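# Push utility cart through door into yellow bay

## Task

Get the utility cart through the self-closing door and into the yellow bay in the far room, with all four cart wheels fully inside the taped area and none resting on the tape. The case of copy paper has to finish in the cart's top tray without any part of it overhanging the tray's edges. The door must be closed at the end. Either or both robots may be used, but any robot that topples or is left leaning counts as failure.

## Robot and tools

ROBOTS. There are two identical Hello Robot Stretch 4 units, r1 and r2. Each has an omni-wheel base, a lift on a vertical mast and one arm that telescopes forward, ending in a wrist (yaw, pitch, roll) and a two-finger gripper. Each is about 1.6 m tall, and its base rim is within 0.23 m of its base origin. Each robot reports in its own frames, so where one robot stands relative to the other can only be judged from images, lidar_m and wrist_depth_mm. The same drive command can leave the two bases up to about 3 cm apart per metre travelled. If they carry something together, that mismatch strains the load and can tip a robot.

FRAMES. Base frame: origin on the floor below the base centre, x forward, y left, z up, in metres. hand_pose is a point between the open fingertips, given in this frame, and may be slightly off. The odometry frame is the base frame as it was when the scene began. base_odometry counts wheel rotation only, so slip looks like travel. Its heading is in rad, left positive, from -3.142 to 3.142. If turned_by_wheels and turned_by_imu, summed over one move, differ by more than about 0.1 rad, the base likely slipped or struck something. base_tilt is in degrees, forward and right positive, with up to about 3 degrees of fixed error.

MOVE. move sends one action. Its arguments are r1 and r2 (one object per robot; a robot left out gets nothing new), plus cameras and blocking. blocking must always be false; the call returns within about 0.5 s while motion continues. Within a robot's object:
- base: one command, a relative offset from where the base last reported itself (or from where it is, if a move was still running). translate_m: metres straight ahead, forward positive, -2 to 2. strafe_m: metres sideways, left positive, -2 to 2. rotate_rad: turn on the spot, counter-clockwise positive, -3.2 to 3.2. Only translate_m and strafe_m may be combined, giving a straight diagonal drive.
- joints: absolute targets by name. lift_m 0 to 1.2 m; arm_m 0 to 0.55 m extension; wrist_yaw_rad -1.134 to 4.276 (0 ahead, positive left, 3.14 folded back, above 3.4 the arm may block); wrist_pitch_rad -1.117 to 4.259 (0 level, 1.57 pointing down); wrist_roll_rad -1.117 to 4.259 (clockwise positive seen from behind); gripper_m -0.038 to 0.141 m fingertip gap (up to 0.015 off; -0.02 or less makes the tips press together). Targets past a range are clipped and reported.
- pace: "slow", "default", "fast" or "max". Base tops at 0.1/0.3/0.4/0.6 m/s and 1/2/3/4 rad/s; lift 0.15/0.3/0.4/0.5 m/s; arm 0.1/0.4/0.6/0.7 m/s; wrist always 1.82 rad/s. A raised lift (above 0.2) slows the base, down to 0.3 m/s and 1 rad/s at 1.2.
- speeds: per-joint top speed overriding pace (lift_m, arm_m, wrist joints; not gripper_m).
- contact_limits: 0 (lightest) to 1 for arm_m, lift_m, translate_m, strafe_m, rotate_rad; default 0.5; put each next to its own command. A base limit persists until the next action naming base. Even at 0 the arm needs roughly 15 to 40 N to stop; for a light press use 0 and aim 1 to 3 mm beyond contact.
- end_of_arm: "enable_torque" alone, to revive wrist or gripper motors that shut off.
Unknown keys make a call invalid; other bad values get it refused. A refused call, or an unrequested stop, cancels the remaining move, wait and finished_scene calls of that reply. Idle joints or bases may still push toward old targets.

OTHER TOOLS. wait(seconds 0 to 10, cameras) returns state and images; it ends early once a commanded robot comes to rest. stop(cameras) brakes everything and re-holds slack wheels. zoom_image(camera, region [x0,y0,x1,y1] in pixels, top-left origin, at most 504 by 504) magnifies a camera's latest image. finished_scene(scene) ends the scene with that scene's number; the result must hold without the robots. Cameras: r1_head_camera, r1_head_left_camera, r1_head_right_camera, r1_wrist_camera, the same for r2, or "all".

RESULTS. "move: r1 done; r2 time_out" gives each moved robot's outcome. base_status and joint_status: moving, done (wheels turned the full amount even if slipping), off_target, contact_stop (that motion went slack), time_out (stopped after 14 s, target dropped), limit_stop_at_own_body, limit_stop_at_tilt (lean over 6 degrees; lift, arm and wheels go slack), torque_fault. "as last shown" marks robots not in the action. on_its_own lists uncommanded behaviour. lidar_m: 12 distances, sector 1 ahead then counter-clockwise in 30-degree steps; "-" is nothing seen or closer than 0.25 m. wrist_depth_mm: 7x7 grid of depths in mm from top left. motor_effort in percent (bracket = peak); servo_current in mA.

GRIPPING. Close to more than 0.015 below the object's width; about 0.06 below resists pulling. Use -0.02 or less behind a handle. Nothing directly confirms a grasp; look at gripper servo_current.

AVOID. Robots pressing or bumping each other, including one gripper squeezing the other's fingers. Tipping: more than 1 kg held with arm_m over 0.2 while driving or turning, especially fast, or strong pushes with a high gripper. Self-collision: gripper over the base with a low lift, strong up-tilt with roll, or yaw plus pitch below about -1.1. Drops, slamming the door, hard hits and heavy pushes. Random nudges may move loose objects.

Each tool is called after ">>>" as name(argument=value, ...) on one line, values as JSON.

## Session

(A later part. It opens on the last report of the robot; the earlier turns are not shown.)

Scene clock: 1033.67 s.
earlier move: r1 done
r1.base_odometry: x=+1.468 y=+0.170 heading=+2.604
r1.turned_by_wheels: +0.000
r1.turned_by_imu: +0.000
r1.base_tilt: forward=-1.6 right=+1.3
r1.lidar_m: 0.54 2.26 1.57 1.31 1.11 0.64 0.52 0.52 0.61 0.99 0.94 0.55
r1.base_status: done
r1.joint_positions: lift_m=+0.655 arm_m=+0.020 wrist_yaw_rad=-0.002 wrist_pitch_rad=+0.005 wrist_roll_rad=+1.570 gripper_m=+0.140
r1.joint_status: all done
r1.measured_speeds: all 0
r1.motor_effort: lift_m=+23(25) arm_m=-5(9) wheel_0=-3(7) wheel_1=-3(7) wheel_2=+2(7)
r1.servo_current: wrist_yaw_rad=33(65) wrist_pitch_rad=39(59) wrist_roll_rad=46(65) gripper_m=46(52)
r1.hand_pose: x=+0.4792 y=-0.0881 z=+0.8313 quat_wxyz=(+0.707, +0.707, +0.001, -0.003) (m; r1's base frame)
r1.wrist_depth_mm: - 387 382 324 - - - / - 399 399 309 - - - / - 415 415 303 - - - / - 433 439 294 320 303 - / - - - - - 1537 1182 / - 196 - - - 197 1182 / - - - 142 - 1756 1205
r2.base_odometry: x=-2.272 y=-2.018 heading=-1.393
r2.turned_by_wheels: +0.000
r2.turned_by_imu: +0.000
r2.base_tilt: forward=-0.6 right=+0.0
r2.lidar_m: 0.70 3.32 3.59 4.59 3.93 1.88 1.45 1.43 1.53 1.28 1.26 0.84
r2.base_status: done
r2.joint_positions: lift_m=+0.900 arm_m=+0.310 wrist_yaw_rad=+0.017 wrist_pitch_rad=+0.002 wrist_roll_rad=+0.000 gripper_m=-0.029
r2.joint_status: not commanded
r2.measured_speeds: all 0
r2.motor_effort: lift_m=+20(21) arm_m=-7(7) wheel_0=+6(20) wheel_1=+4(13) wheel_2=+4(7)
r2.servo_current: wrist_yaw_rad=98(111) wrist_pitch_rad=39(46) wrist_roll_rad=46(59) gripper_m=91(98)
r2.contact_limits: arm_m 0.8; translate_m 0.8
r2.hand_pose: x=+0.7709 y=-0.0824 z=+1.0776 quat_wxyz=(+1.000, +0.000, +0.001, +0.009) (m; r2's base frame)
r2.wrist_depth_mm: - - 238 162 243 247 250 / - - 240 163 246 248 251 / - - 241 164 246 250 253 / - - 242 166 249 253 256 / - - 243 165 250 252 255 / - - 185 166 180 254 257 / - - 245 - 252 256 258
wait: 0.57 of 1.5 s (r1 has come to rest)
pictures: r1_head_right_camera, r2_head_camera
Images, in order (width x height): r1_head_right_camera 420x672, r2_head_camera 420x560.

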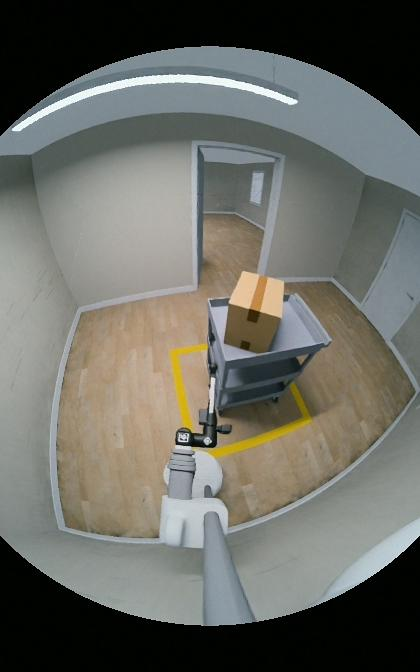

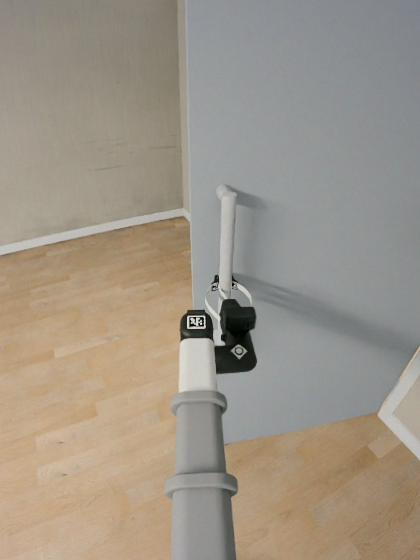

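>>> move(r2={"base":{"translate_m":0.187,"strafe_m":0.168},"pace":"slow","contact_limits":{"translate_m":0.8}}, blocking=false, cameras=[])

>>> wait(seconds=5, cameras=[])

>>> move(r2={"base":{"translate_m":0.215,"strafe_m":0.129},"pace":"slow","contact_limits":{"translate_m":0.8}}, blocking=false, cameras=[])

>>> wait(seconds=5, cameras=["r2_head_camera"])

Scene clock: 1041.67 s.
move: r2 moving
r1: as last shown
r1.lidar_m: 0.55 2.26 1.56 1.34 1.11 0.62 0.51 0.51 0.61 1.02 0.94 0.56
r1.motor_effort: lift_m=+23(24) arm_m=-5(5) wheel_0=-2(3) wheel_1=-3(3) wheel_2=+2(2)
r1.servo_current: wrist_yaw_rad=39(59) wrist_pitch_rad=46(52) wrist_roll_rad=59(59) gripper_m=39(46)
r1.wrist_depth_mm: - 384 379 322 - - - / - 397 397 312 - - - / - 418 415 300 - - - / - 436 433 294 320 301 - / - - - - - 1537 1182 / - 197 - - - 196 1205 / - - - 142 - 1756 1229
r2.base_odometry: x=-2.262 y=-2.026 heading=-1.393
r2.turned_by_wheels: -0.001
r2.turned_by_imu: +0.000
r2.base_tilt: forward=-0.7 right=+0.1
r2.lidar_m: 0.71 3.28 3.56 4.59 3.95 1.92 1.46 1.43 1.56 1.29 1.25 0.82
r2.base_status: translate_m moving; strafe_m moving
r2.joint_positions: lift_m=+0.900 arm_m=+0.310 wrist_yaw_rad=+0.011 wrist_pitch_rad=+0.002 wrist_roll_rad=+0.000 gripper_m=-0.029
r2.joint_status: not commanded
r2.measured_speeds: translate_m=+0.038 strafe_m=+0.034 rotate_rad=-0.001 lift_m=+0.000 arm_m=+0.000 wrist_yaw_rad=-0.033 wrist_pitch_rad=+0.000 wrist_roll_rad=+0.000
r2.motor_effort: lift_m=+20(21) arm_m=-7(7) wheel_0=-7(7) wheel_1=+6(9) wheel_2=-3(4)
r2.servo_current: wrist_yaw_rad=59(98) wrist_pitch_rad=39(52) wrist_roll_rad=46(59) gripper_m=85(91)
r2.contact_limits: arm_m 0.8; translate_m 0.8
r2.hand_pose: x=+0.7704 y=-0.0842 z=+1.0776 quat_wxyz=(+1.000, +0.000, +0.001, +0.006) (m; r2's base frame)
r2.wrist_depth_mm: - - 237 162 244 248 251 / - - 239 162 246 249 252 / - - 241 163 247 252 254 / - - 241 167 249 252 255 / - - 243 165 250 253 257 / - - 185 166 181 255 259 / - - 245 - 254 - 259
pictures: none
No camera images: "cameras" was empty.

Scene clock: 1044.93 s.
earlier move: r2 done
r1.base_odometry: x=+1.468 y=+0.170 heading=+2.604
r1.turned_by_wheels: +0.000
r1.turned_by_imu: +0.000
r1.base_tilt: forward=-1.6 right=+1.3
r1.lidar_m: 0.56 2.26 1.58 1.35 1.14 0.59 0.52 0.50 0.60 1.04 0.93 0.54
r1.base_status: not commanded
r1.joint_positions: lift_m=+0.655 arm_m=+0.020 wrist_yaw_rad=-0.002 wrist_pitch_rad=+0.005 wrist_roll_rad=+1.570 gripper_m=+0.140
r1.joint_status: not commanded
r1.measured_speeds: all 0
r1.motor_effort: lift_m=+23(24) arm_m=-5(5) wheel_0=-3(3) wheel_1=-3(3) wheel_2=+2(2)
r1.servo_current: wrist_yaw_rad=46(65) wrist_pitch_rad=46(52) wrist_roll_rad=65(72) gripper_m=46(52)
r1.hand_pose: x=+0.4792 y=-0.0881 z=+0.8313 quat_wxyz=(+0.707, +0.707, +0.001, -0.003) (m; r1's base frame)
r1.wrist_depth_mm: - 382 382 324 - - - / - 399 402 310 - - - / - 418 415 300 - - - / - 439 439 293 319 301 - / - - - - - 1537 1205 / - 196 - - - 196 1205 / - - - 142 - 1756 1205
r2.base_odometry: x=-2.074 y=-2.173 heading=-1.395
r2.turned_by_wheels: -0.002
r2.turned_by_imu: -0.175
r2.base_tilt: forward=-0.6 right=+0.1
r2.lidar_m: 0.70 3.04 3.11 4.06 4.46 2.64 1.83 1.71 1.76 1.44 1.23 0.83
r2.base_status: done
r2.joint_positions: lift_m=+0.900 arm_m=+0.310 wrist_yaw_rad=-0.016 wrist_pitch_rad=+0.002 wrist_roll_rad=+0.000 gripper_m=-0.029
r2.joint_status: not commanded
r2.measured_speeds: all 0
r2.motor_effort: lift_m=+20(21) arm_m=-12(12) wheel_0=-22(35) wheel_1=-3(11) wheel_2=-8(22)
r2.servo_current: wrist_yaw_rad=91(104) wrist_pitch_rad=46(52) wrist_roll_rad=46(65) gripper_m=85(91)
r2.contact_limits: arm_m 0.8; translate_m 0.8
r2.hand_pose: x=+0.7684 y=-0.0919 z=+1.0776 quat_wxyz=(+1.000, +0.000, +0.001, -0.008) (m; r2's base frame)
r2.wrist_depth_mm: - - 234 164 246 251 256 / - - 236 164 247 253 259 / - - 237 166 249 254 259 / - - 238 166 250 256 263 / - - 240 167 253 257 263 / - - 237 167 180 259 265 / - - 242 - 255 258 267
wait: 3.27 of 5 s (r2 has come to rest)
pictures: none
No camera images: "cameras" was empty.

Scene clock: 1045.43 s.
move: r2 moving
r1: as last shown
r1.base_tilt: forward=-1.6 right=+1.2
r1.lidar_m: 0.56 2.25 1.60 1.34 1.11 0.62 0.52 0.51 0.61 1.03 0.96 0.56
r1.servo_current: wrist_yaw_rad=52(65) wrist_pitch_rad=39(52) wrist_roll_rad=46(65) gripper_m=39(46)
r1.wrist_depth_mm: - 382 382 322 - - - / - 399 399 310 - - - / - 415 413 300 - - - / - 433 433 294 317 301 - / - - - - - 1499 1182 / - 197 - - - 196 1205 / - - - 143 - 1756 1205
r2.base_odometry: x=-2.065 y=-2.183 heading=-1.398
r2.turned_by_wheels: -0.003
r2.turned_by_imu: -0.003
r2.base_tilt: forward=-0.6 right=+0.1
r2.lidar_m: 0.72 3.02 3.11 4.03 4.47 2.66 1.83 1.72 1.74 1.43 1.22 0.82
r2.base_status: translate_m moving; strafe_m moving
r2.joint_positions: lift_m=+0.900 arm_m=+0.310 wrist_yaw_rad=-0.016 wrist_pitch_rad=+0.002 wrist_roll_rad=+0.000 gripper_m=-0.029
r2.joint_status: not commanded
r2.measured_speeds: translate_m=+0.048 strafe_m=+0.028 rotate_rad=-0.003 lift_m=+0.000 arm_m=+0.000 wrist_yaw_rad=+0.000 wrist_pitch_rad=+0.000 wrist_roll_rad=+0.000
r2.motor_effort: lift_m=+20(20) arm_m=-12(12) wheel_0=-20(21) wheel_1=-2(3) wheel_2=-14(14)
r2.servo_current: wrist_yaw_rad=98(98) wrist_pitch_rad=39(46) wrist_roll_rad=39(52) gripper_m=85(91)
r2.contact_limits: arm_m 0.8; translate_m 0.8
r2.hand_pose: x=+0.7684 y=-0.0919 z=+1.0776 quat_wxyz=(+1.000, +0.000, +0.001, -0.008) (m; r2's base frame)
r2.wrist_depth_mm: - - 234 163 245 250 256 / - - 236 165 246 251 258 / - - 236 165 248 252 258 / - - 238 165 249 255 260 / - - 240 165 250 256 262 / - - 239 166 178 258 264 / - - 241 - 254 257 265
pictures: none
No camera images: "cameras" was empty.

Scene clock: 1048.60 s.
earlier move: r2 done
r1.base_odometry: x=+1.468 y=+0.170 heading=+2.604
r1.turned_by_wheels: +0.000
r1.turned_by_imu: +0.000
r1.base_tilt: forward=-1.6 right=+1.3
r1.lidar_m: 0.55 2.25 1.59 1.32 1.13 0.61 0.52 0.52 0.62 1.03 0.94 0.56
r1.base_status: not commanded
r1.joint_positions: lift_m=+0.655 arm_m=+0.020 wrist_yaw_rad=-0.002 wrist_pitch_rad=+0.005 wrist_roll_rad=+1.570 gripper_m=+0.140
r1.joint_status: not commanded
r1.measured_speeds: all 0
r1.motor_effort: lift_m=+23(24) arm_m=-5(5) wheel_0=-3(3) wheel_1=-3(3) wheel_2=+2(2)
r1.servo_current: wrist_yaw_rad=52(72) wrist_pitch_rad=39(52) wrist_roll_rad=46(65) gripper_m=39(52)
r1.hand_pose: x=+0.4792 y=-0.0881 z=+0.8313 quat_wxyz=(+0.707, +0.707, +0.001, -0.003) (m; r1's base frame)
r1.wrist_depth_mm: - 384 382 322 - - - / - 399 402 309 - - - / - 415 418 300 - - - / - 439 436 294 319 301 - / - - - - - 1537 1205 / - 197 - - - 197 1205 / - - - 142 - 1756 1182
r2.base_odometry: x=-1.911 y=-2.363 heading=-1.398
r2.turned_by_wheels: +0.001
r2.turned_by_imu: -0.179
r2.base_tilt: forward=-0.6 right=+0.1
r2.lidar_m: 0.70 2.75 2.74 3.25 4.48 4.01 2.31 2.01 2.01 1.51 1.15 0.82
r2.base_status: done
r2.joint_positions: lift_m=+0.900 arm_m=+0.311 wrist_yaw_rad=-0.016 wrist_pitch_rad=+0.002 wrist_roll_rad=+0.000 gripper_m=-0.029
r2.joint_status: not commanded
r2.measured_speeds: all 0
r2.motor_effort: lift_m=+20(20) arm_m=-12(13) wheel_0=-18(34) wheel_1=-4(8) wheel_2=-7(19)
r2.servo_current: wrist_yaw_rad=85(104) wrist_pitch_rad=39(46) wrist_roll_rad=39(59) gripper_m=85(91)
r2.contact_limits: arm_m 0.8; translate_m 0.8
r2.hand_pose: x=+0.7684 y=-0.0919 z=+1.0776 quat_wxyz=(+1.000, +0.000, +0.001, -0.008) (m; r2's base frame)
r2.wrist_depth_mm: - - 237 163 242 246 247 / - - 239 164 244 247 248 / - - 240 165 246 248 250 / - - 242 166 246 250 253 / - - 243 168 248 251 254 / - - 182 168 180 253 255 / - - 245 - 252 254 258
wait: 3.17 of 5 s (r2 has come to rest)
pictures: r2_head_camera
Images, in order (width x height): r2_head_camera 420x560.

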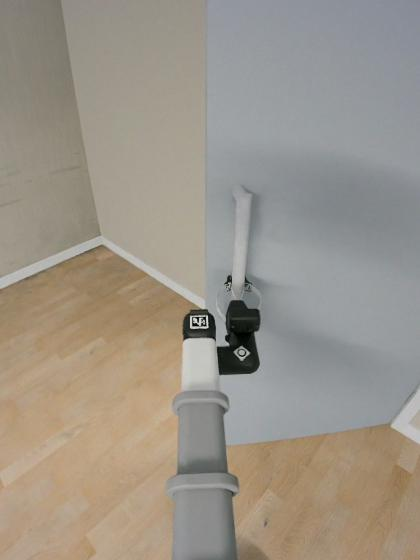

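>>> move(r2={"base":{"translate_m":0.234,"strafe_m":0.09},"pace":"slow","contact_limits":{"translate_m":0.8}}, blocking=false, cameras=[])

>>> wait(seconds=5, cameras=[])

>>> move(r2={"base":{"translate_m":0.247,"strafe_m":0.042},"pace":"slow","contact_limits":{"translate_m":0.8}}, blocking=false, cameras=[])

>>> wait(seconds=5, cameras=["r2_head_camera"])

Scene clock: 1055.93 s.
move: r2 moving
r1: as last shown
r1.lidar_m: 0.57 2.26 1.60 1.33 1.11 0.62 0.50 0.51 0.60 1.04 0.97 0.53
r1.motor_effort: lift_m=+23(24) arm_m=-5(5) wheel_0=-3(4) wheel_1=-3(3) wheel_2=+2(2)
r1.servo_current: wrist_yaw_rad=33(65) wrist_pitch_rad=46(52) wrist_roll_rad=52(59) gripper_m=39(46)
r1.wrist_depth_mm: - 382 382 324 - - - / - 402 399 312 - - - / - 418 415 298 - - - / - 436 439 293 319 301 - / - - - - - 1499 1229 / - 197 - - - 196 1205 / - - - 143 - 1708 1229
r2.base_odometry: x=-1.904 y=-2.374 heading=-1.400
r2.turned_by_wheels: -0.002
r2.turned_by_imu: -0.002
r2.base_tilt: forward=-0.6 right=+0.1
r2.lidar_m: 0.69 2.73 2.74 3.21 4.49 4.07 2.37 2.01 2.02 1.51 1.16 0.82
r2.base_status: translate_m moving; strafe_m moving
r2.joint_positions: lift_m=+0.900 arm_m=+0.310 wrist_yaw_rad=-0.016 wrist_pitch_rad=+0.002 wrist_roll_rad=+0.000 gripper_m=-0.029
r2.joint_status: not commanded
r2.measured_speeds: translate_m=+0.048 strafe_m=+0.019 rotate_rad=-0.003 lift_m=+0.000 arm_m=+0.000 wrist_yaw_rad=+0.000 wrist_pitch_rad=+0.000 wrist_roll_rad=+0.000
r2.motor_effort: lift_m=+20(20) arm_m=-12(12) wheel_0=-13(18) wheel_1=+0(2) wheel_2=-11(11)
r2.servo_current: wrist_yaw_rad=104(104) wrist_pitch_rad=46(46) wrist_roll_rad=52(59) gripper_m=85(98)
r2.contact_limits: arm_m 0.8; translate_m 0.8
r2.hand_pose: x=+0.7684 y=-0.0919 z=+1.0776 quat_wxyz=(+1.000, +0.000, +0.001, -0.008) (m; r2's base frame)
r2.wrist_depth_mm: - - 239 163 242 244 246 / - - 240 166 244 245 247 / - - 240 165 246 247 250 / - - 242 166 246 249 251 / - - 244 168 248 250 251 / - - 180 168 180 252 254 / - - 246 - 251 252 254
pictures: none
No camera images: "cameras" was empty.

Scene clock: 1059.17 s.
earlier move: r2 done
r1.base_odometry: x=+1.468 y=+0.170 heading=+2.604
r1.turned_by_wheels: +0.000
r1.turned_by_imu: +0.000
r1.base_tilt: forward=-1.6 right=+1.2
r1.lidar_m: 0.55 2.27 1.58 1.34 1.11 0.62 0.51 0.51 0.60 0.99 0.91 0.54
r1.base_status: not commanded
r1.joint_positions: lift_m=+0.655 arm_m=+0.020 wrist_yaw_rad=-0.002 wrist_pitch_rad=+0.005 wrist_roll_rad=+1.570 gripper_m=+0.140
r1.joint_status: not commanded
r1.measured_speeds: all 0
r1.motor_effort: lift_m=+23(24) arm_m=-5(5) wheel_0=-3(4) wheel_1=-3(3) wheel_2=+2(2)
r1.servo_current: wrist_yaw_rad=52(72) wrist_pitch_rad=52(52) wrist_roll_rad=59(72) gripper_m=39(52)
r1.hand_pose: x=+0.4792 y=-0.0881 z=+0.8313 quat_wxyz=(+0.707, +0.707, +0.001, -0.003) (m; r1's base frame)
r1.wrist_depth_mm: - 382 382 322 - - - / - 399 399 310 - - - / - 415 413 300 - - - / - 433 436 293 319 301 - / - - - - - 1464 1182 / - 197 - - - 197 1182 / - - - 142 - 1708 1205
r2.base_odometry: x=-1.783 y=-2.578 heading=-1.400
r2.turned_by_wheels: +0.000
r2.turned_by_imu: -0.141
r2.base_tilt: forward=-0.6 right=+0.1
r2.lidar_m: 0.69 2.00 2.48 2.69 4.15 4.61 2.89 2.27 2.25 1.54 1.07 0.79
r2.base_status: done
r2.joint_positions: lift_m=+0.900 arm_m=+0.311 wrist_yaw_rad=-0.015 wrist_pitch_rad=+0.002 wrist_roll_rad=+0.000 gripper_m=-0.029
r2.joint_status: not commanded
r2.measured_speeds: all 0
r2.motor_effort: lift_m=+20(21) arm_m=-12(13) wheel_0=-13(28) wheel_1=-5(9) wheel_2=-6(21)
r2.servo_current: wrist_yaw_rad=91(104) wrist_pitch_rad=46(52) wrist_roll_rad=52(59) gripper_m=85(98)
r2.contact_limits: arm_m 0.8; translate_m 0.8
r2.hand_pose: x=+0.7684 y=-0.0919 z=+1.0776 quat_wxyz=(+1.000, +0.000, +0.001, -0.008) (m; r2's base frame)
r2.wrist_depth_mm: - - 243 162 236 233 230 / 1808 - 245 163 237 234 232 / 1863 - 246 164 239 236 232 / 1863 - 247 164 240 236 234 / 1921 - 250 167 242 237 236 / 1921 - 180 167 179 238 236 / - - - - 244 240 238
wait: 3.23 of 5 s (r2 has come to rest)
pictures: none
No camera images: "cameras" was empty.

Scene clock: 1059.67 s.
move: r2 moving
r1: as last shown
r1.base_tilt: forward=-1.6 right=+1.3
r1.lidar_m: 0.58 2.26 1.58 1.33 1.11 0.63 0.51 0.51 0.61 0.99 0.91 0.55
r1.motor_effort: lift_m=+23(24) arm_m=-5(5) wheel_0=-3(3) wheel_1=-3(3) wheel_2=+2(2)
r1.servo_current: wrist_yaw_rad=46(59) wrist_pitch_rad=46(52) wrist_roll_rad=65(65) gripper_m=46(46)
r1.wrist_depth_mm: - 382 382 322 - - - / - 399 399 310 - - - / - 415 418 300 - - - / - 433 436 293 319 303 - / - - - - - 1499 1205 / - 197 - - - 196 1229 / - - - 143 - 1756 1182
r2.base_odometry: x=-1.778 y=-2.590 heading=-1.401
r2.turned_by_wheels: -0.002
r2.turned_by_imu: -0.002
r2.base_tilt: forward=-0.6 right=+0.1
r2.lidar_m: 0.68 2.00 2.47 2.68 4.09 4.61 2.91 2.28 2.26 1.53 1.05 0.80
r2.base_status: translate_m moving; strafe_m moving
r2.joint_positions: lift_m=+0.900 arm_m=+0.311 wrist_yaw_rad=-0.015 wrist_pitch_rad=+0.002 wrist_roll_rad=+0.000 gripper_m=-0.029
r2.joint_status: not commanded
r2.measured_speeds: translate_m=+0.048 strafe_m=+0.008 rotate_rad=-0.002 lift_m=+0.000 arm_m=+0.000 wrist_yaw_rad=+0.000 wrist_pitch_rad=+0.000 wrist_roll_rad=+0.000
r2.motor_effort: lift_m=+20(20) arm_m=-12(13) wheel_0=-9(15) wheel_1=-1(3) wheel_2=-11(11)
r2.servo_current: wrist_yaw_rad=78(91) wrist_pitch_rad=39(46) wrist_roll_rad=52(52) gripper_m=85(91)
r2.contact_limits: arm_m 0.8; translate_m 0.8
r2.hand_pose: x=+0.7685 y=-0.0916 z=+1.0776 quat_wxyz=(+1.000, +0.000, +0.001, -0.007) (m; r2's base frame)
r2.wrist_depth_mm: - - 243 162 236 231 229 / 1863 - 245 163 237 233 230 / - - 246 164 237 234 230 / - - 247 164 240 236 234 / 1921 - 249 166 241 237 235 / 1921 - 180 167 180 238 236 / 1921 - - - 244 238 236
pictures: none
No camera images: "cameras" was empty.

Scene clock: 1062.93 s.
earlier move: r2 done
r1.base_odometry: x=+1.468 y=+0.170 heading=+2.604
r1.turned_by_wheels: +0.000
r1.turned_by_imu: +0.000
r1.base_tilt: forward=-1.6 right=+1.2
r1.lidar_m: 0.54 2.25 1.58 1.33 1.13 0.62 0.52 0.52 0.60 1.04 0.92 0.55
r1.base_status: not commanded
r1.joint_positions: lift_m=+0.655 arm_m=+0.020 wrist_yaw_rad=-0.002 wrist_pitch_rad=+0.005 wrist_roll_rad=+1.570 gripper_m=+0.140
r1.joint_status: not commanded
r1.measured_speeds: all 0
r1.motor_effort: lift_m=+23(24) arm_m=-5(5) wheel_0=-3(4) wheel_1=-3(4) wheel_2=+2(2)
r1.servo_current: wrist_yaw_rad=52(59) wrist_pitch_rad=39(52) wrist_roll_rad=39(65) gripper_m=46(46)
r1.hand_pose: x=+0.4792 y=-0.0881 z=+0.8313 quat_wxyz=(+0.707, +0.707, +0.001, -0.003) (m; r1's base frame)
r1.wrist_depth_mm: - 384 384 322 - - - / - 399 399 310 - - - / - 415 415 301 - - - / - 436 433 294 319 301 - / - - - - - 1499 1205 / - 197 - - - 196 1205 / - - - 142 - 1756 1205
r2.base_odometry: x=-1.700 y=-2.815 heading=-1.402
r2.turned_by_wheels: -0.001
r2.turned_by_imu: -0.107
r2.base_tilt: forward=-0.6 right=+0.1
r2.lidar_m: 0.71 1.52 2.28 2.39 3.33 4.77 3.49 2.54 2.46 1.46 0.91 0.78
r2.base_status: done
r2.joint_positions: lift_m=+0.900 arm_m=+0.311 wrist_yaw_rad=-0.016 wrist_pitch_rad=+0.002 wrist_roll_rad=+0.000 gripper_m=-0.029
r2.joint_status: not commanded
r2.measured_speeds: all 0
r2.motor_effort: lift_m=+20(21) arm_m=-12(13) wheel_0=-16(27) wheel_1=-5(7) wheel_2=-6(22)
r2.servo_current: wrist_yaw_rad=91(104) wrist_pitch_rad=39(46) wrist_roll_rad=39(65) gripper_m=78(98)
r2.contact_limits: arm_m 0.8; translate_m 0.8
r2.hand_pose: x=+0.7684 y=-0.0919 z=+1.0776 quat_wxyz=(+1.000, +0.000, +0.001, -0.008) (m; r2's base frame)
r2.wrist_depth_mm: - - 252 161 230 218 211 / - - 253 163 230 220 211 / - - 255 163 232 222 213 / - - 255 164 233 223 214 / - - 257 166 235 224 216 / - - 180 167 180 222 217 / - - - - 236 221 218
wait: 3.27 of 5 s (r2 has come to rest)
pictures: r2_head_camera
Images, in order (width x height): r2_head_camera 420x560.

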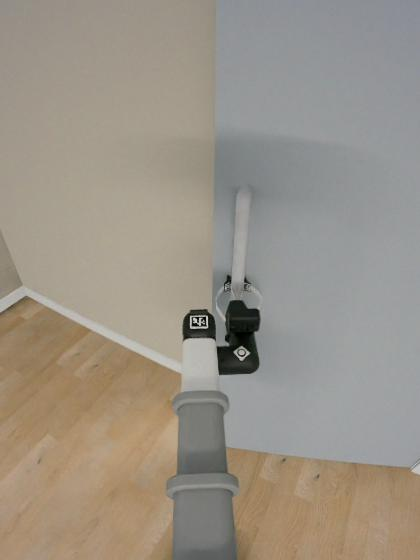

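>>> move(r2={"base":{"translate_m":0.251,"strafe_m":-0.023},"pace":"slow","contact_limits":{"translate_m":0.8}}, blocking=false, cameras=[])

>>> wait(seconds=5, cameras=["r2_head_camera","r1_head_camera"])

Scene clock: 1068.77 s.
move: r2 moving
r1: as last shown
r1.base_tilt: forward=-1.6 right=+1.3
r1.lidar_m: 0.55 2.24 1.55 1.32 1.12 0.61 0.52 0.51 0.60 1.00 0.95 0.56
r1.motor_effort: lift_m=+24(24) arm_m=-5(5) wheel_0=-3(3) wheel_1=-3(3) wheel_2=+2(2)
r1.servo_current: wrist_yaw_rad=46(65) wrist_pitch_rad=46(52) wrist_roll_rad=59(65) gripper_m=46(46)
r1.wrist_depth_mm: - 384 382 324 - - - / - 402 399 310 - - - / - 418 418 300 - - - / - 433 436 293 320 301 - / - - - - - 1576 1229 / - 197 - - - 196 1205 / - - - 143 - 1756 1205
r2.base_odometry: x=-1.699 y=-2.827 heading=-1.403
r2.turned_by_wheels: -0.002
r2.turned_by_imu: -0.001
r2.base_tilt: forward=-0.7 right=+0.1
r2.lidar_m: 0.70 1.51 2.28 2.37 3.32 4.78 3.51 2.56 2.45 1.43 0.92 0.78
r2.base_status: translate_m moving; strafe_m moving
r2.joint_positions: lift_m=+0.900 arm_m=+0.311 wrist_yaw_rad=-0.015 wrist_pitch_rad=+0.002 wrist_roll_rad=+0.000 gripper_m=-0.029
r2.joint_status: not commanded
r2.measured_speeds: translate_m=+0.048 strafe_m=-0.004 rotate_rad=-0.002 lift_m=+0.000 arm_m=+0.000 wrist_yaw_rad=+0.000 wrist_pitch_rad=+0.000 wrist_roll_rad=+0.000
r2.motor_effort: lift_m=+20(20) arm_m=-12(12) wheel_0=-8(14) wheel_1=+1(3) wheel_2=-9(11)
r2.servo_current: wrist_yaw_rad=91(98) wrist_pitch_rad=46(46) wrist_roll_rad=39(52) gripper_m=91(91)
r2.contact_limits: arm_m 0.8; translate_m 0.8
r2.hand_pose: x=+0.7684 y=-0.0918 z=+1.0776 quat_wxyz=(+1.000, +0.000, +0.001, -0.008) (m; r2's base frame)
r2.wrist_depth_mm: - - 252 166 229 217 210 / - - 253 162 229 219 211 / - - 254 163 230 220 213 / - - 256 164 233 221 213 / - - 258 166 234 223 214 / - - 180 166 180 222 216 / - - - - 236 219 216
pictures: none
No camera images: "cameras" was empty.

Scene clock: 1072.30 s.
earlier move: r2 done
r1.base_odometry: x=+1.468 y=+0.170 heading=+2.604
r1.turned_by_wheels: +0.000
r1.turned_by_imu: +0.000
r1.base_tilt: forward=-1.6 right=+1.2
r1.lidar_m: 0.56 2.25 1.59 1.31 1.11 0.60 0.51 0.51 0.61 1.04 0.93 0.55
r1.base_status: not commanded
r1.joint_positions: lift_m=+0.655 arm_m=+0.020 wrist_yaw_rad=-0.002 wrist_pitch_rad=+0.005 wrist_roll_rad=+1.570 gripper_m=+0.140
r1.joint_status: not commanded
r1.measured_speeds: all 0
r1.motor_effort: lift_m=+23(24) arm_m=-5(5) wheel_0=-3(3) wheel_1=-3(3) wheel_2=+2(2)
r1.servo_current: wrist_yaw_rad=65(78) wrist_pitch_rad=52(59) wrist_roll_rad=52(78) gripper_m=46(59)
r1.hand_pose: x=+0.4792 y=-0.0881 z=+0.8313 quat_wxyz=(+0.707, +0.707, +0.001, -0.003) (m; r1's base frame)
r1.wrist_depth_mm: - 384 382 324 - - - / - 402 397 309 - - - / - 418 418 300 - - - / - 436 439 296 319 301 - / - - - - - 1499 1229 / - 196 - - - 196 1205 / - - - 142 - 1756 1205
r2.base_odometry: x=-1.681 y=-3.066 heading=-1.405
r2.turned_by_wheels: -0.002
r2.turned_by_imu: -0.038
r2.base_tilt: forward=-0.6 right=+0.1
r2.lidar_m: 0.71 1.12 2.18 2.25 3.07 5.02 3.70 2.67 2.55 1.16 0.79 0.74
r2.base_status: done
r2.joint_positions: lift_m=+0.900 arm_m=+0.310 wrist_yaw_rad=-0.016 wrist_pitch_rad=+0.002 wrist_roll_rad=+0.000 gripper_m=-0.029
r2.joint_status: not commanded
r2.measured_speeds: all 0
r2.motor_effort: lift_m=+20(21) arm_m=-4(12) wheel_0=-21(21) wheel_1=-4(6) wheel_2=-15(26)
r2.servo_current: wrist_yaw_rad=78(104) wrist_pitch_rad=46(52) wrist_roll_rad=46(59) gripper_m=78(91)
r2.contact_limits: arm_m 0.8; translate_m 0.8
r2.hand_pose: x=+0.7679 y=-0.0920 z=+1.0776 quat_wxyz=(+1.000, +0.000, +0.001, -0.008) (m; r2's base frame)
r2.wrist_depth_mm: 466 404 345 163 223 202 189 / 466 410 347 164 224 204 191 / 459 413 351 162 224 206 192 / 473 415 353 163 224 207 193 / - 418 357 164 225 207 194 / - 424 336 165 177 204 196 / - 427 146 - 226 200 195
wait: 3.53 of 5 s (r2 has come to rest)
pictures: r1_head_camera, r2_head_camera
Images, in order (width x height): r1_head_camera 420x560, r2_head_camera 420x560.

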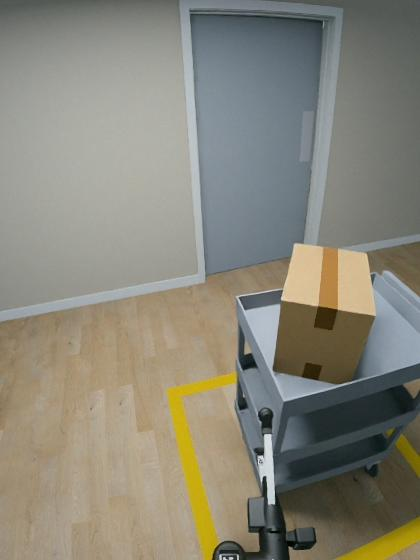

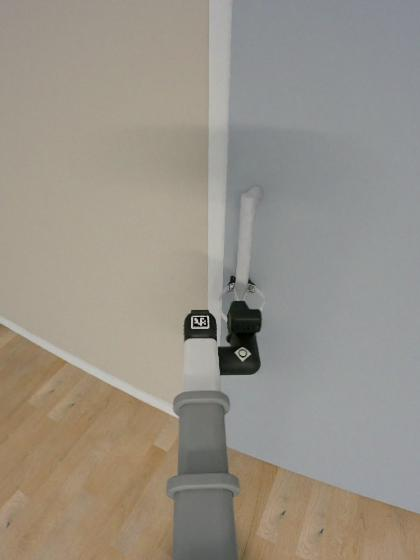

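>>> move(r2={"base":{"translate_m":0.235,"strafe_m":-0.087},"pace":"slow","contact_limits":{"translate_m":0.6}}, blocking=false, cameras=[])

>>> wait(seconds=5, cameras=["r2_head_camera","r1_head_camera"])

Scene clock: 1077.03 s.
move: r2 moving
r1: as last shown
r1.base_tilt: forward=-1.6 right=+1.3
r1.lidar_m: 0.55 2.25 1.59 1.31 1.12 0.62 0.53 0.49 0.58 1.02 0.94 0.55
r1.servo_current: wrist_yaw_rad=46(65) wrist_pitch_rad=46(52) wrist_roll_rad=39(52) gripper_m=39(46)
r1.wrist_depth_mm: - 384 379 324 - - - / - 397 397 310 - - - / - 415 415 301 - - - / - 436 439 294 317 301 - / - - - - - 1499 1205 / - 197 - - - 196 1205 / - - - 142 - 1708 1205
r2.base_odometry: x=-1.684 y=-3.079 heading=-1.407
r2.turned_by_wheels: -0.002
r2.turned_by_imu: -0.009
r2.base_tilt: forward=-0.7 right=+0.1
r2.lidar_m: 0.72 1.08 2.16 2.23 3.03 5.01 3.77 2.67 2.57 1.17 0.79 0.72
r2.base_status: translate_m moving; strafe_m moving
r2.joint_positions: lift_m=+0.900 arm_m=+0.310 wrist_yaw_rad=-0.016 wrist_pitch_rad=+0.002 wrist_roll_rad=+0.000 gripper_m=-0.029
r2.joint_status: not commanded
r2.measured_speeds: translate_m=+0.048 strafe_m=-0.018 rotate_rad=-0.001 lift_m=+0.000 arm_m=+0.000 wrist_yaw_rad=+0.000 wrist_pitch_rad=+0.000 wrist_roll_rad=+0.000
r2.motor_effort: lift_m=+20(20) arm_m=-4(4) wheel_0=-6(18) wheel_1=-1(4) wheel_2=-17(17)
r2.servo_current: wrist_yaw_rad=91(98) wrist_pitch_rad=46(46) wrist_roll_rad=39(52) gripper_m=72(72)
r2.contact_limits: arm_m 0.8; translate_m 0.6
r2.hand_pose: x=+0.7679 y=-0.0920 z=+1.0776 quat_wxyz=(+1.000, +0.000, +0.001, -0.008) (m; r2's base frame)
r2.wrist_depth_mm: 452 387 312 161 221 202 187 / 459 389 314 163 223 202 189 / 452 389 317 163 224 204 190 / 455 394 319 164 226 205 191 / 459 399 325 164 227 206 - / 466 407 312 165 179 205 194 / - 418 317 - 227 200 195
pictures: none
No camera images: "cameras" was empty.

Scene clock: 1080.53 s.
earlier move: r2 limit_stop_at_tilt
r1.base_odometry: x=+1.468 y=+0.170 heading=+2.604
r1.turned_by_wheels: +0.000
r1.turned_by_imu: +0.000
r1.base_tilt: forward=-1.6 right=+1.3
r1.lidar_m: 0.55 2.24 1.58 1.33 1.14 0.62 0.52 0.50 0.59 1.01 0.93 0.56
r1.base_status: not commanded
r1.joint_positions: lift_m=+0.655 arm_m=+0.020 wrist_yaw_rad=-0.002 wrist_pitch_rad=+0.005 wrist_roll_rad=+1.570 gripper_m=+0.140
r1.joint_status: not commanded
r1.measured_speeds: all 0
r1.motor_effort: lift_m=+24(24) arm_m=-5(5) wheel_0=-3(4) wheel_1=-3(3) wheel_2=+2(2)
r1.servo_current: wrist_yaw_rad=65(65) wrist_pitch_rad=46(59) wrist_roll_rad=39(72) gripper_m=39(52)
r1.hand_pose: x=+0.4792 y=-0.0881 z=+0.8313 quat_wxyz=(+0.707, +0.707, +0.001, -0.003) (m; r1's base frame)
r1.wrist_depth_mm: - 382 382 322 - - - / - 397 399 310 - - - / - 418 415 300 - - - / - 436 436 293 319 303 - / - - - - - 1499 1205 / - 198 - - - 197 1205 / - - - 142 - 1808 1182
r2.base_odometry: x=-1.717 y=-3.162 heading=-1.623
r2.turned_by_wheels: -0.216
r2.turned_by_imu: -0.050
r2.base_tilt: forward=-0.7 right=+0.1
r2.lidar_m: 0.71 0.99 2.17 2.21 2.86 5.09 4.04 2.75 2.57 1.16 0.78 0.72
r2.base_status: translate_m limit_stop_at_tilt (by the wheels' count: +0.087 of +0.235); strafe_m limit_stop_at_tilt (by the wheels' count: -0.060 of -0.087)
r2.joint_positions: lift_m=+0.934 arm_m=+0.309 wrist_yaw_rad=-0.002 wrist_pitch_rad=-0.001 wrist_roll_rad=+0.000 gripper_m=-0.029
r2.joint_status: not commanded
r2.measured_speeds: all 0
r2.on_its_own: the wheels are slack since a limit_stop_at_tilt; lift_m is slack since a limit_stop_at_tilt (your +0.900 is given up); arm_m is slack since a limit_stop_at_tilt
r2.motor_effort: lift_m=+19(21) arm_m=+1(13) wheel_0=+0(18) wheel_1=+0(6) wheel_2=+0(27)
r2.servo_current: wrist_yaw_rad=46(104) wrist_pitch_rad=46(72) wrist_roll_rad=46(59) gripper_m=65(78)
r2.contact_limits: arm_m 0.8; translate_m 0.6
r2.hand_pose: x=+0.7686 y=-0.0880 z=+1.1121 quat_wxyz=(+1.000, +0.000, -0.001, -0.001) (m; r2's base frame)
r2.wrist_depth_mm: 366 310 256 153 210 189 175 / 377 312 256 154 211 190 177 / 377 315 259 153 215 191 178 / 384 319 260 154 214 194 179 / 389 319 262 155 215 194 179 / 387 325 186 155 180 194 181 / 392 338 268 - 213 187 182
wait: 3.50 of 5 s (r2 has come to rest)
pictures: r1_head_camera, r2_head_camera
Images, in order (width x height): r1_head_camera 420x560, r2_head_camera 420x560.

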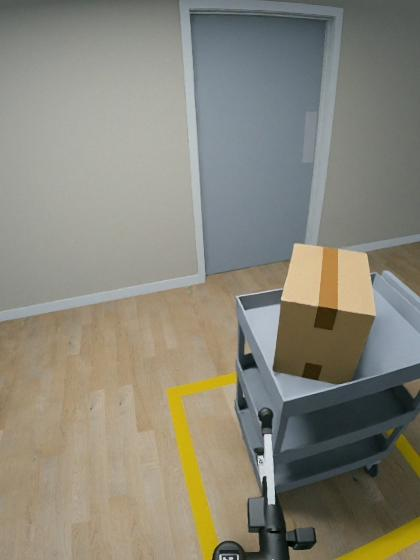

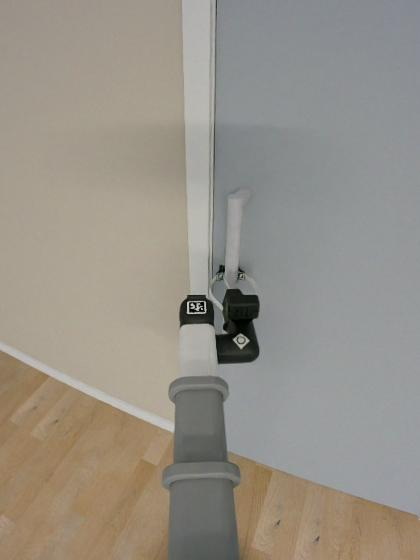

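>>> move(r2={"joints":{"gripper_m":0.09,"lift_m":0.93}}, blocking=false, cameras=[])

>>> wait(seconds=2, cameras=[])

>>> move(r2={"joints":{"arm_m":0.1},"pace":"slow"}, blocking=false, cameras=[])

>>> wait(seconds=4, cameras=["r2_head_camera","r1_head_camera"])

>>> zoom_image(camera="r1_head_camera", region=[170, 0, 370, 290])

Scene clock: 1088.93 s.
move: r2 moving
r1: as last shown
r1.lidar_m: 0.53 2.25 1.59 1.33 1.17 0.62 0.49 0.51 0.61 1.03 0.97 0.53
r1.motor_effort: lift_m=+23(23) arm_m=-5(5) wheel_0=-2(3) wheel_1=-3(3) wheel_2=+2(2)
r1.servo_current: wrist_yaw_rad=46(65) wrist_pitch_rad=46(46) wrist_roll_rad=52(65) gripper_m=39(52)
r1.wrist_depth_mm: - 387 382 322 - - - / - 399 402 310 - - - / - 418 418 300 - - - / - 436 433 294 319 301 - / - - - - - 1499 1205 / - 197 - - - 196 1205 / - - - 142 - 1756 1205
r2.base_odometry: x=-1.717 y=-3.162 heading=-1.623
r2.turned_by_wheels: +0.000
r2.turned_by_imu: +0.001
r2.base_tilt: forward=-0.7 right=+0.1
r2.lidar_m: 0.71 0.98 2.14 2.19 2.82 5.07 4.03 2.74 2.57 1.15 0.76 0.73
r2.base_status: not commanded
r2.joint_positions: lift_m=+0.930 arm_m=+0.309 wrist_yaw_rad=-0.002 wrist_pitch_rad=-0.001 wrist_roll_rad=+0.000 gripper_m=-0.003
r2.joint_status: gripper_m moving; the others done
r2.measured_speeds: all 0
r2.on_its_own: the wheels are slack since a limit_stop_at_tilt; arm_m is slack since a limit_stop_at_tilt
r2.motor_effort: lift_m=+13(15) arm_m=+2(2) wheel_0=+0(1) wheel_1=+0(0) wheel_2=+0(0)
r2.servo_current: wrist_yaw_rad=52(52) wrist_pitch_rad=39(46) wrist_roll_rad=46(52) gripper_m=72(104)
r2.contact_limits: arm_m 0.8; translate_m 0.6
r2.hand_pose: x=+0.7686 y=-0.0880 z=+1.1090 quat_wxyz=(+1.000, +0.000, -0.001, -0.001) (m; r2's base frame)
r2.wrist_depth_mm: 359 310 258 153 210 189 177 / 373 310 259 155 212 191 178 / 377 314 259 155 213 192 179 / 379 315 260 154 214 194 179 / 382 319 262 157 215 194 180 / 384 320 191 155 185 195 181 / 394 324 267 - 214 189 181
pictures: none
No camera images: "cameras" was empty.

Scene clock: 1090.33 s.
earlier move: r2 done
r1.base_odometry: x=+1.468 y=+0.170 heading=+2.604
r1.turned_by_wheels: +0.000
r1.turned_by_imu: +0.000
r1.base_tilt: forward=-1.6 right=+1.3
r1.lidar_m: 0.53 2.25 1.59 1.34 1.11 0.62 0.52 0.51 0.61 1.03 0.91 0.55
r1.base_status: not commanded
r1.joint_positions: lift_m=+0.655 arm_m=+0.020 wrist_yaw_rad=-0.002 wrist_pitch_rad=+0.005 wrist_roll_rad=+1.570 gripper_m=+0.140
r1.joint_status: not commanded
r1.measured_speeds: all 0
r1.motor_effort: lift_m=+23(24) arm_m=-5(5) wheel_0=-3(3) wheel_1=-3(3) wheel_2=+2(2)
r1.servo_current: wrist_yaw_rad=39(65) wrist_pitch_rad=39(52) wrist_roll_rad=52(65) gripper_m=46(52)
r1.hand_pose: x=+0.4792 y=-0.0881 z=+0.8313 quat_wxyz=(+0.707, +0.707, +0.001, -0.003) (m; r1's base frame)
r1.wrist_depth_mm: - 382 382 322 - - - / - 397 397 310 - - - / - 415 418 300 - - - / - 436 436 294 319 300 - / - - - - - 1537 1205 / - 198 - - - 196 1205 / - - - 142 - 1756 1182
r2.base_odometry: x=-1.717 y=-3.162 heading=-1.623
r2.turned_by_wheels: +0.000
r2.turned_by_imu: +0.000
r2.base_tilt: forward=-0.7 right=+0.1
r2.lidar_m: 0.67 0.98 2.15 2.21 2.84 5.07 4.03 2.73 2.59 1.18 0.80 0.72
r2.base_status: not commanded
r2.joint_positions: lift_m=+0.930 arm_m=+0.309 wrist_yaw_rad=-0.002 wrist_pitch_rad=-0.001 wrist_roll_rad=+0.000 gripper_m=+0.090
r2.joint_status: all done
r2.measured_speeds: all 0
r2.on_its_own: the wheels are slack since a limit_stop_at_tilt; arm_m is slack since a limit_stop_at_tilt
r2.motor_effort: lift_m=+13(15) arm_m=+1(2) wheel_0=+0(1) wheel_1=+0(0) wheel_2=+0(0)
r2.servo_current: wrist_yaw_rad=59(59) wrist_pitch_rad=39(46) wrist_roll_rad=39(65) gripper_m=52(117)
r2.contact_limits: arm_m 0.8; translate_m 0.6
r2.hand_pose: x=+0.7686 y=-0.0880 z=+1.1090 quat_wxyz=(+1.000, +0.000, -0.001, -0.001) (m; r2's base frame)
r2.wrist_depth_mm: 364 310 258 154 211 191 178 / 377 312 258 153 213 192 180 / 377 315 260 154 214 193 180 / 382 317 263 155 216 196 180 / 379 320 264 158 216 195 181 / 392 324 195 157 207 195 183 / 394 332 266 - 216 190 183
wait: 1.40 of 2 s (r2 has come to rest)
pictures: none
No camera images: "cameras" was empty.

Scene clock: 1090.83 s.
move: r2 moving
r1: as last shown
r1.lidar_m: 0.52 2.24 1.57 1.33 1.14 0.61 0.51 0.51 0.60 1.04 0.93 0.55
r1.motor_effort: lift_m=+24(24) arm_m=-5(5) wheel_0=-3(3) wheel_1=-3(3) wheel_2=+2(2)
r1.servo_current: wrist_yaw_rad=46(72) wrist_pitch_rad=46(52) wrist_roll_rad=46(65) gripper_m=46(46)
r1.wrist_depth_mm: - 384 382 322 - - - / - 399 399 310 - - - / - 418 415 300 - - - / - 436 436 294 320 301 - / - - - - - 1499 1205 / - 196 - - - 196 1229 / - - - 142 - 1708 1205
r2.base_odometry: x=-1.717 y=-3.162 heading=-1.623
r2.turned_by_wheels: +0.000
r2.turned_by_imu: +0.000
r2.base_tilt: forward=-0.7 right=+0.1
r2.lidar_m: 0.69 0.98 2.16 2.22 2.87 5.07 4.01 2.77 2.57 1.15 0.78 0.72
r2.base_status: not commanded
r2.joint_positions: lift_m=+0.930 arm_m=+0.297 wrist_yaw_rad=-0.002 wrist_pitch_rad=-0.001 wrist_roll_rad=+0.000 gripper_m=+0.090
r2.joint_status: arm_m moving
r2.measured_speeds: translate_m=+0.000 strafe_m=+0.000 rotate_rad=+0.000 lift_m=+0.000 arm_m=-0.048 wrist_yaw_rad=+0.001 wrist_pitch_rad=+0.000 wrist_roll_rad=+0.000
r2.on_its_own: the wheels are slack since a limit_stop_at_tilt
r2.motor_effort: lift_m=+13(13) arm_m=-5(7) wheel_0=+0(1) wheel_1=+0(0) wheel_2=+0(0)
r2.servo_current: wrist_yaw_rad=52(52) wrist_pitch_rad=46(46) wrist_roll_rad=39(52) gripper_m=52(52)
r2.contact_limits: translate_m 0.6
r2.hand_pose: x=+0.7560 y=-0.0880 z=+1.1089 quat_wxyz=(+1.000, +0.000, -0.001, -0.001) (m; r2's base frame)
r2.wrist_depth_mm: 397 329 270 162 219 198 - / 399 330 272 162 221 200 185 / 402 332 271 164 222 201 186 / 402 334 272 164 224 201 187 / 402 340 272 165 225 202 186 / 407 342 196 165 195 204 189 / 413 345 276 - 224 198 190
pictures: none
No camera images: "cameras" was empty.

Scene clock: 1093.70 s.
earlier move: r2 done
r1.base_odometry: x=+1.468 y=+0.170 heading=+2.604
r1.turned_by_wheels: +0.000
r1.turned_by_imu: +0.000
r1.base_tilt: forward=-1.6 right=+1.3
r1.lidar_m: 0.54 2.27 1.59 1.31 1.16 0.61 0.50 0.50 0.60 1.02 0.94 0.54
r1.base_status: not commanded
r1.joint_positions: lift_m=+0.655 arm_m=+0.020 wrist_yaw_rad=-0.002 wrist_pitch_rad=+0.005 wrist_roll_rad=+1.570 gripper_m=+0.140
r1.joint_status: not commanded
r1.measured_speeds: all 0
r1.motor_effort: lift_m=+23(24) arm_m=-5(5) wheel_0=-3(3) wheel_1=-3(3) wheel_2=+2(2)
r1.servo_current: wrist_yaw_rad=52(72) wrist_pitch_rad=46(52) wrist_roll_rad=26(65) gripper_m=46(46)
r1.hand_pose: x=+0.4792 y=-0.0881 z=+0.8313 quat_wxyz=(+0.707, +0.707, +0.001, -0.003) (m; r1's base frame)
r1.wrist_depth_mm: - 384 379 324 - - - / - 397 399 310 - - - / - 418 415 301 - - - / - 436 436 293 319 301 - / - - - - - 1499 1182 / - 197 - - - 196 1182 / - - - 142 - 1756 1229
r2.base_odometry: x=-1.717 y=-3.162 heading=-1.623
r2.turned_by_wheels: +0.000
r2.turned_by_imu: +0.000
r2.base_tilt: forward=-0.7 right=+0.1
r2.lidar_m: 0.69 0.96 2.16 2.22 2.88 5.08 4.03 2.75 2.58 1.14 0.80 0.73
r2.base_status: not commanded
r2.joint_positions: lift_m=+0.930 arm_m=+0.100 wrist_yaw_rad=+0.001 wrist_pitch_rad=-0.001 wrist_roll_rad=+0.000 gripper_m=+0.090
r2.joint_status: all done
r2.measured_speeds: all 0
r2.on_its_own: the wheels are slack since a limit_stop_at_tilt
r2.motor_effort: lift_m=+14(14) arm_m=-7(11) wheel_0=+0(1) wheel_1=+0(1) wheel_2=+0(1)
r2.servo_current: wrist_yaw_rad=39(59) wrist_pitch_rad=46(46) wrist_roll_rad=52(59) gripper_m=46(59)
r2.contact_limits: translate_m 0.6
r2.hand_pose: x=+0.5596 y=-0.0872 z=+1.1089 quat_wxyz=(+1.000, +0.000, -0.001, +0.000) (m; r2's base frame)
r2.wrist_depth_mm: - - 473 364 392 355 329 / - - 469 366 392 357 329 / - - 477 359 394 362 336 / - - 480 459 389 364 336 / - - 473 466 394 366 340 / - - 192 366 188 362 336 / - - - - 397 362 342
wait: 2.87 of 4 s (r2 has come to rest)
pictures: r1_head_camera, r2_head_camera
Images, in order (width x height): r1_head_camera 420x560, r2_head_camera 420x560.

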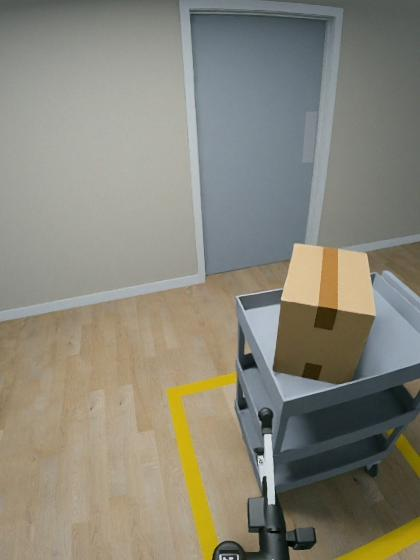

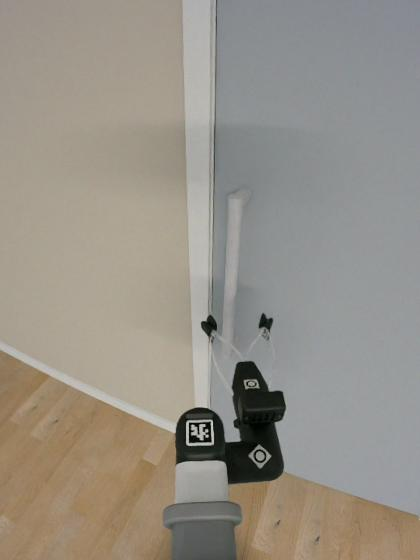

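Scaled by 1.738 from the camera's 420x560 image, which has a finer 600x800 frame.

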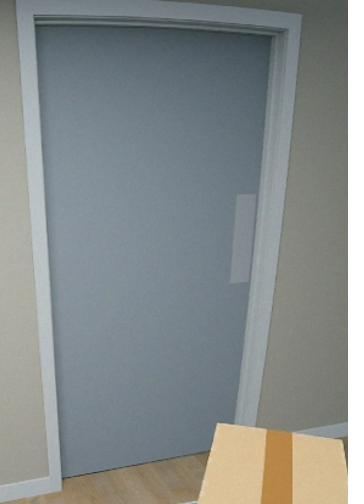

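>>> finished_scene(scene=1)

The scene is finished: the task was done.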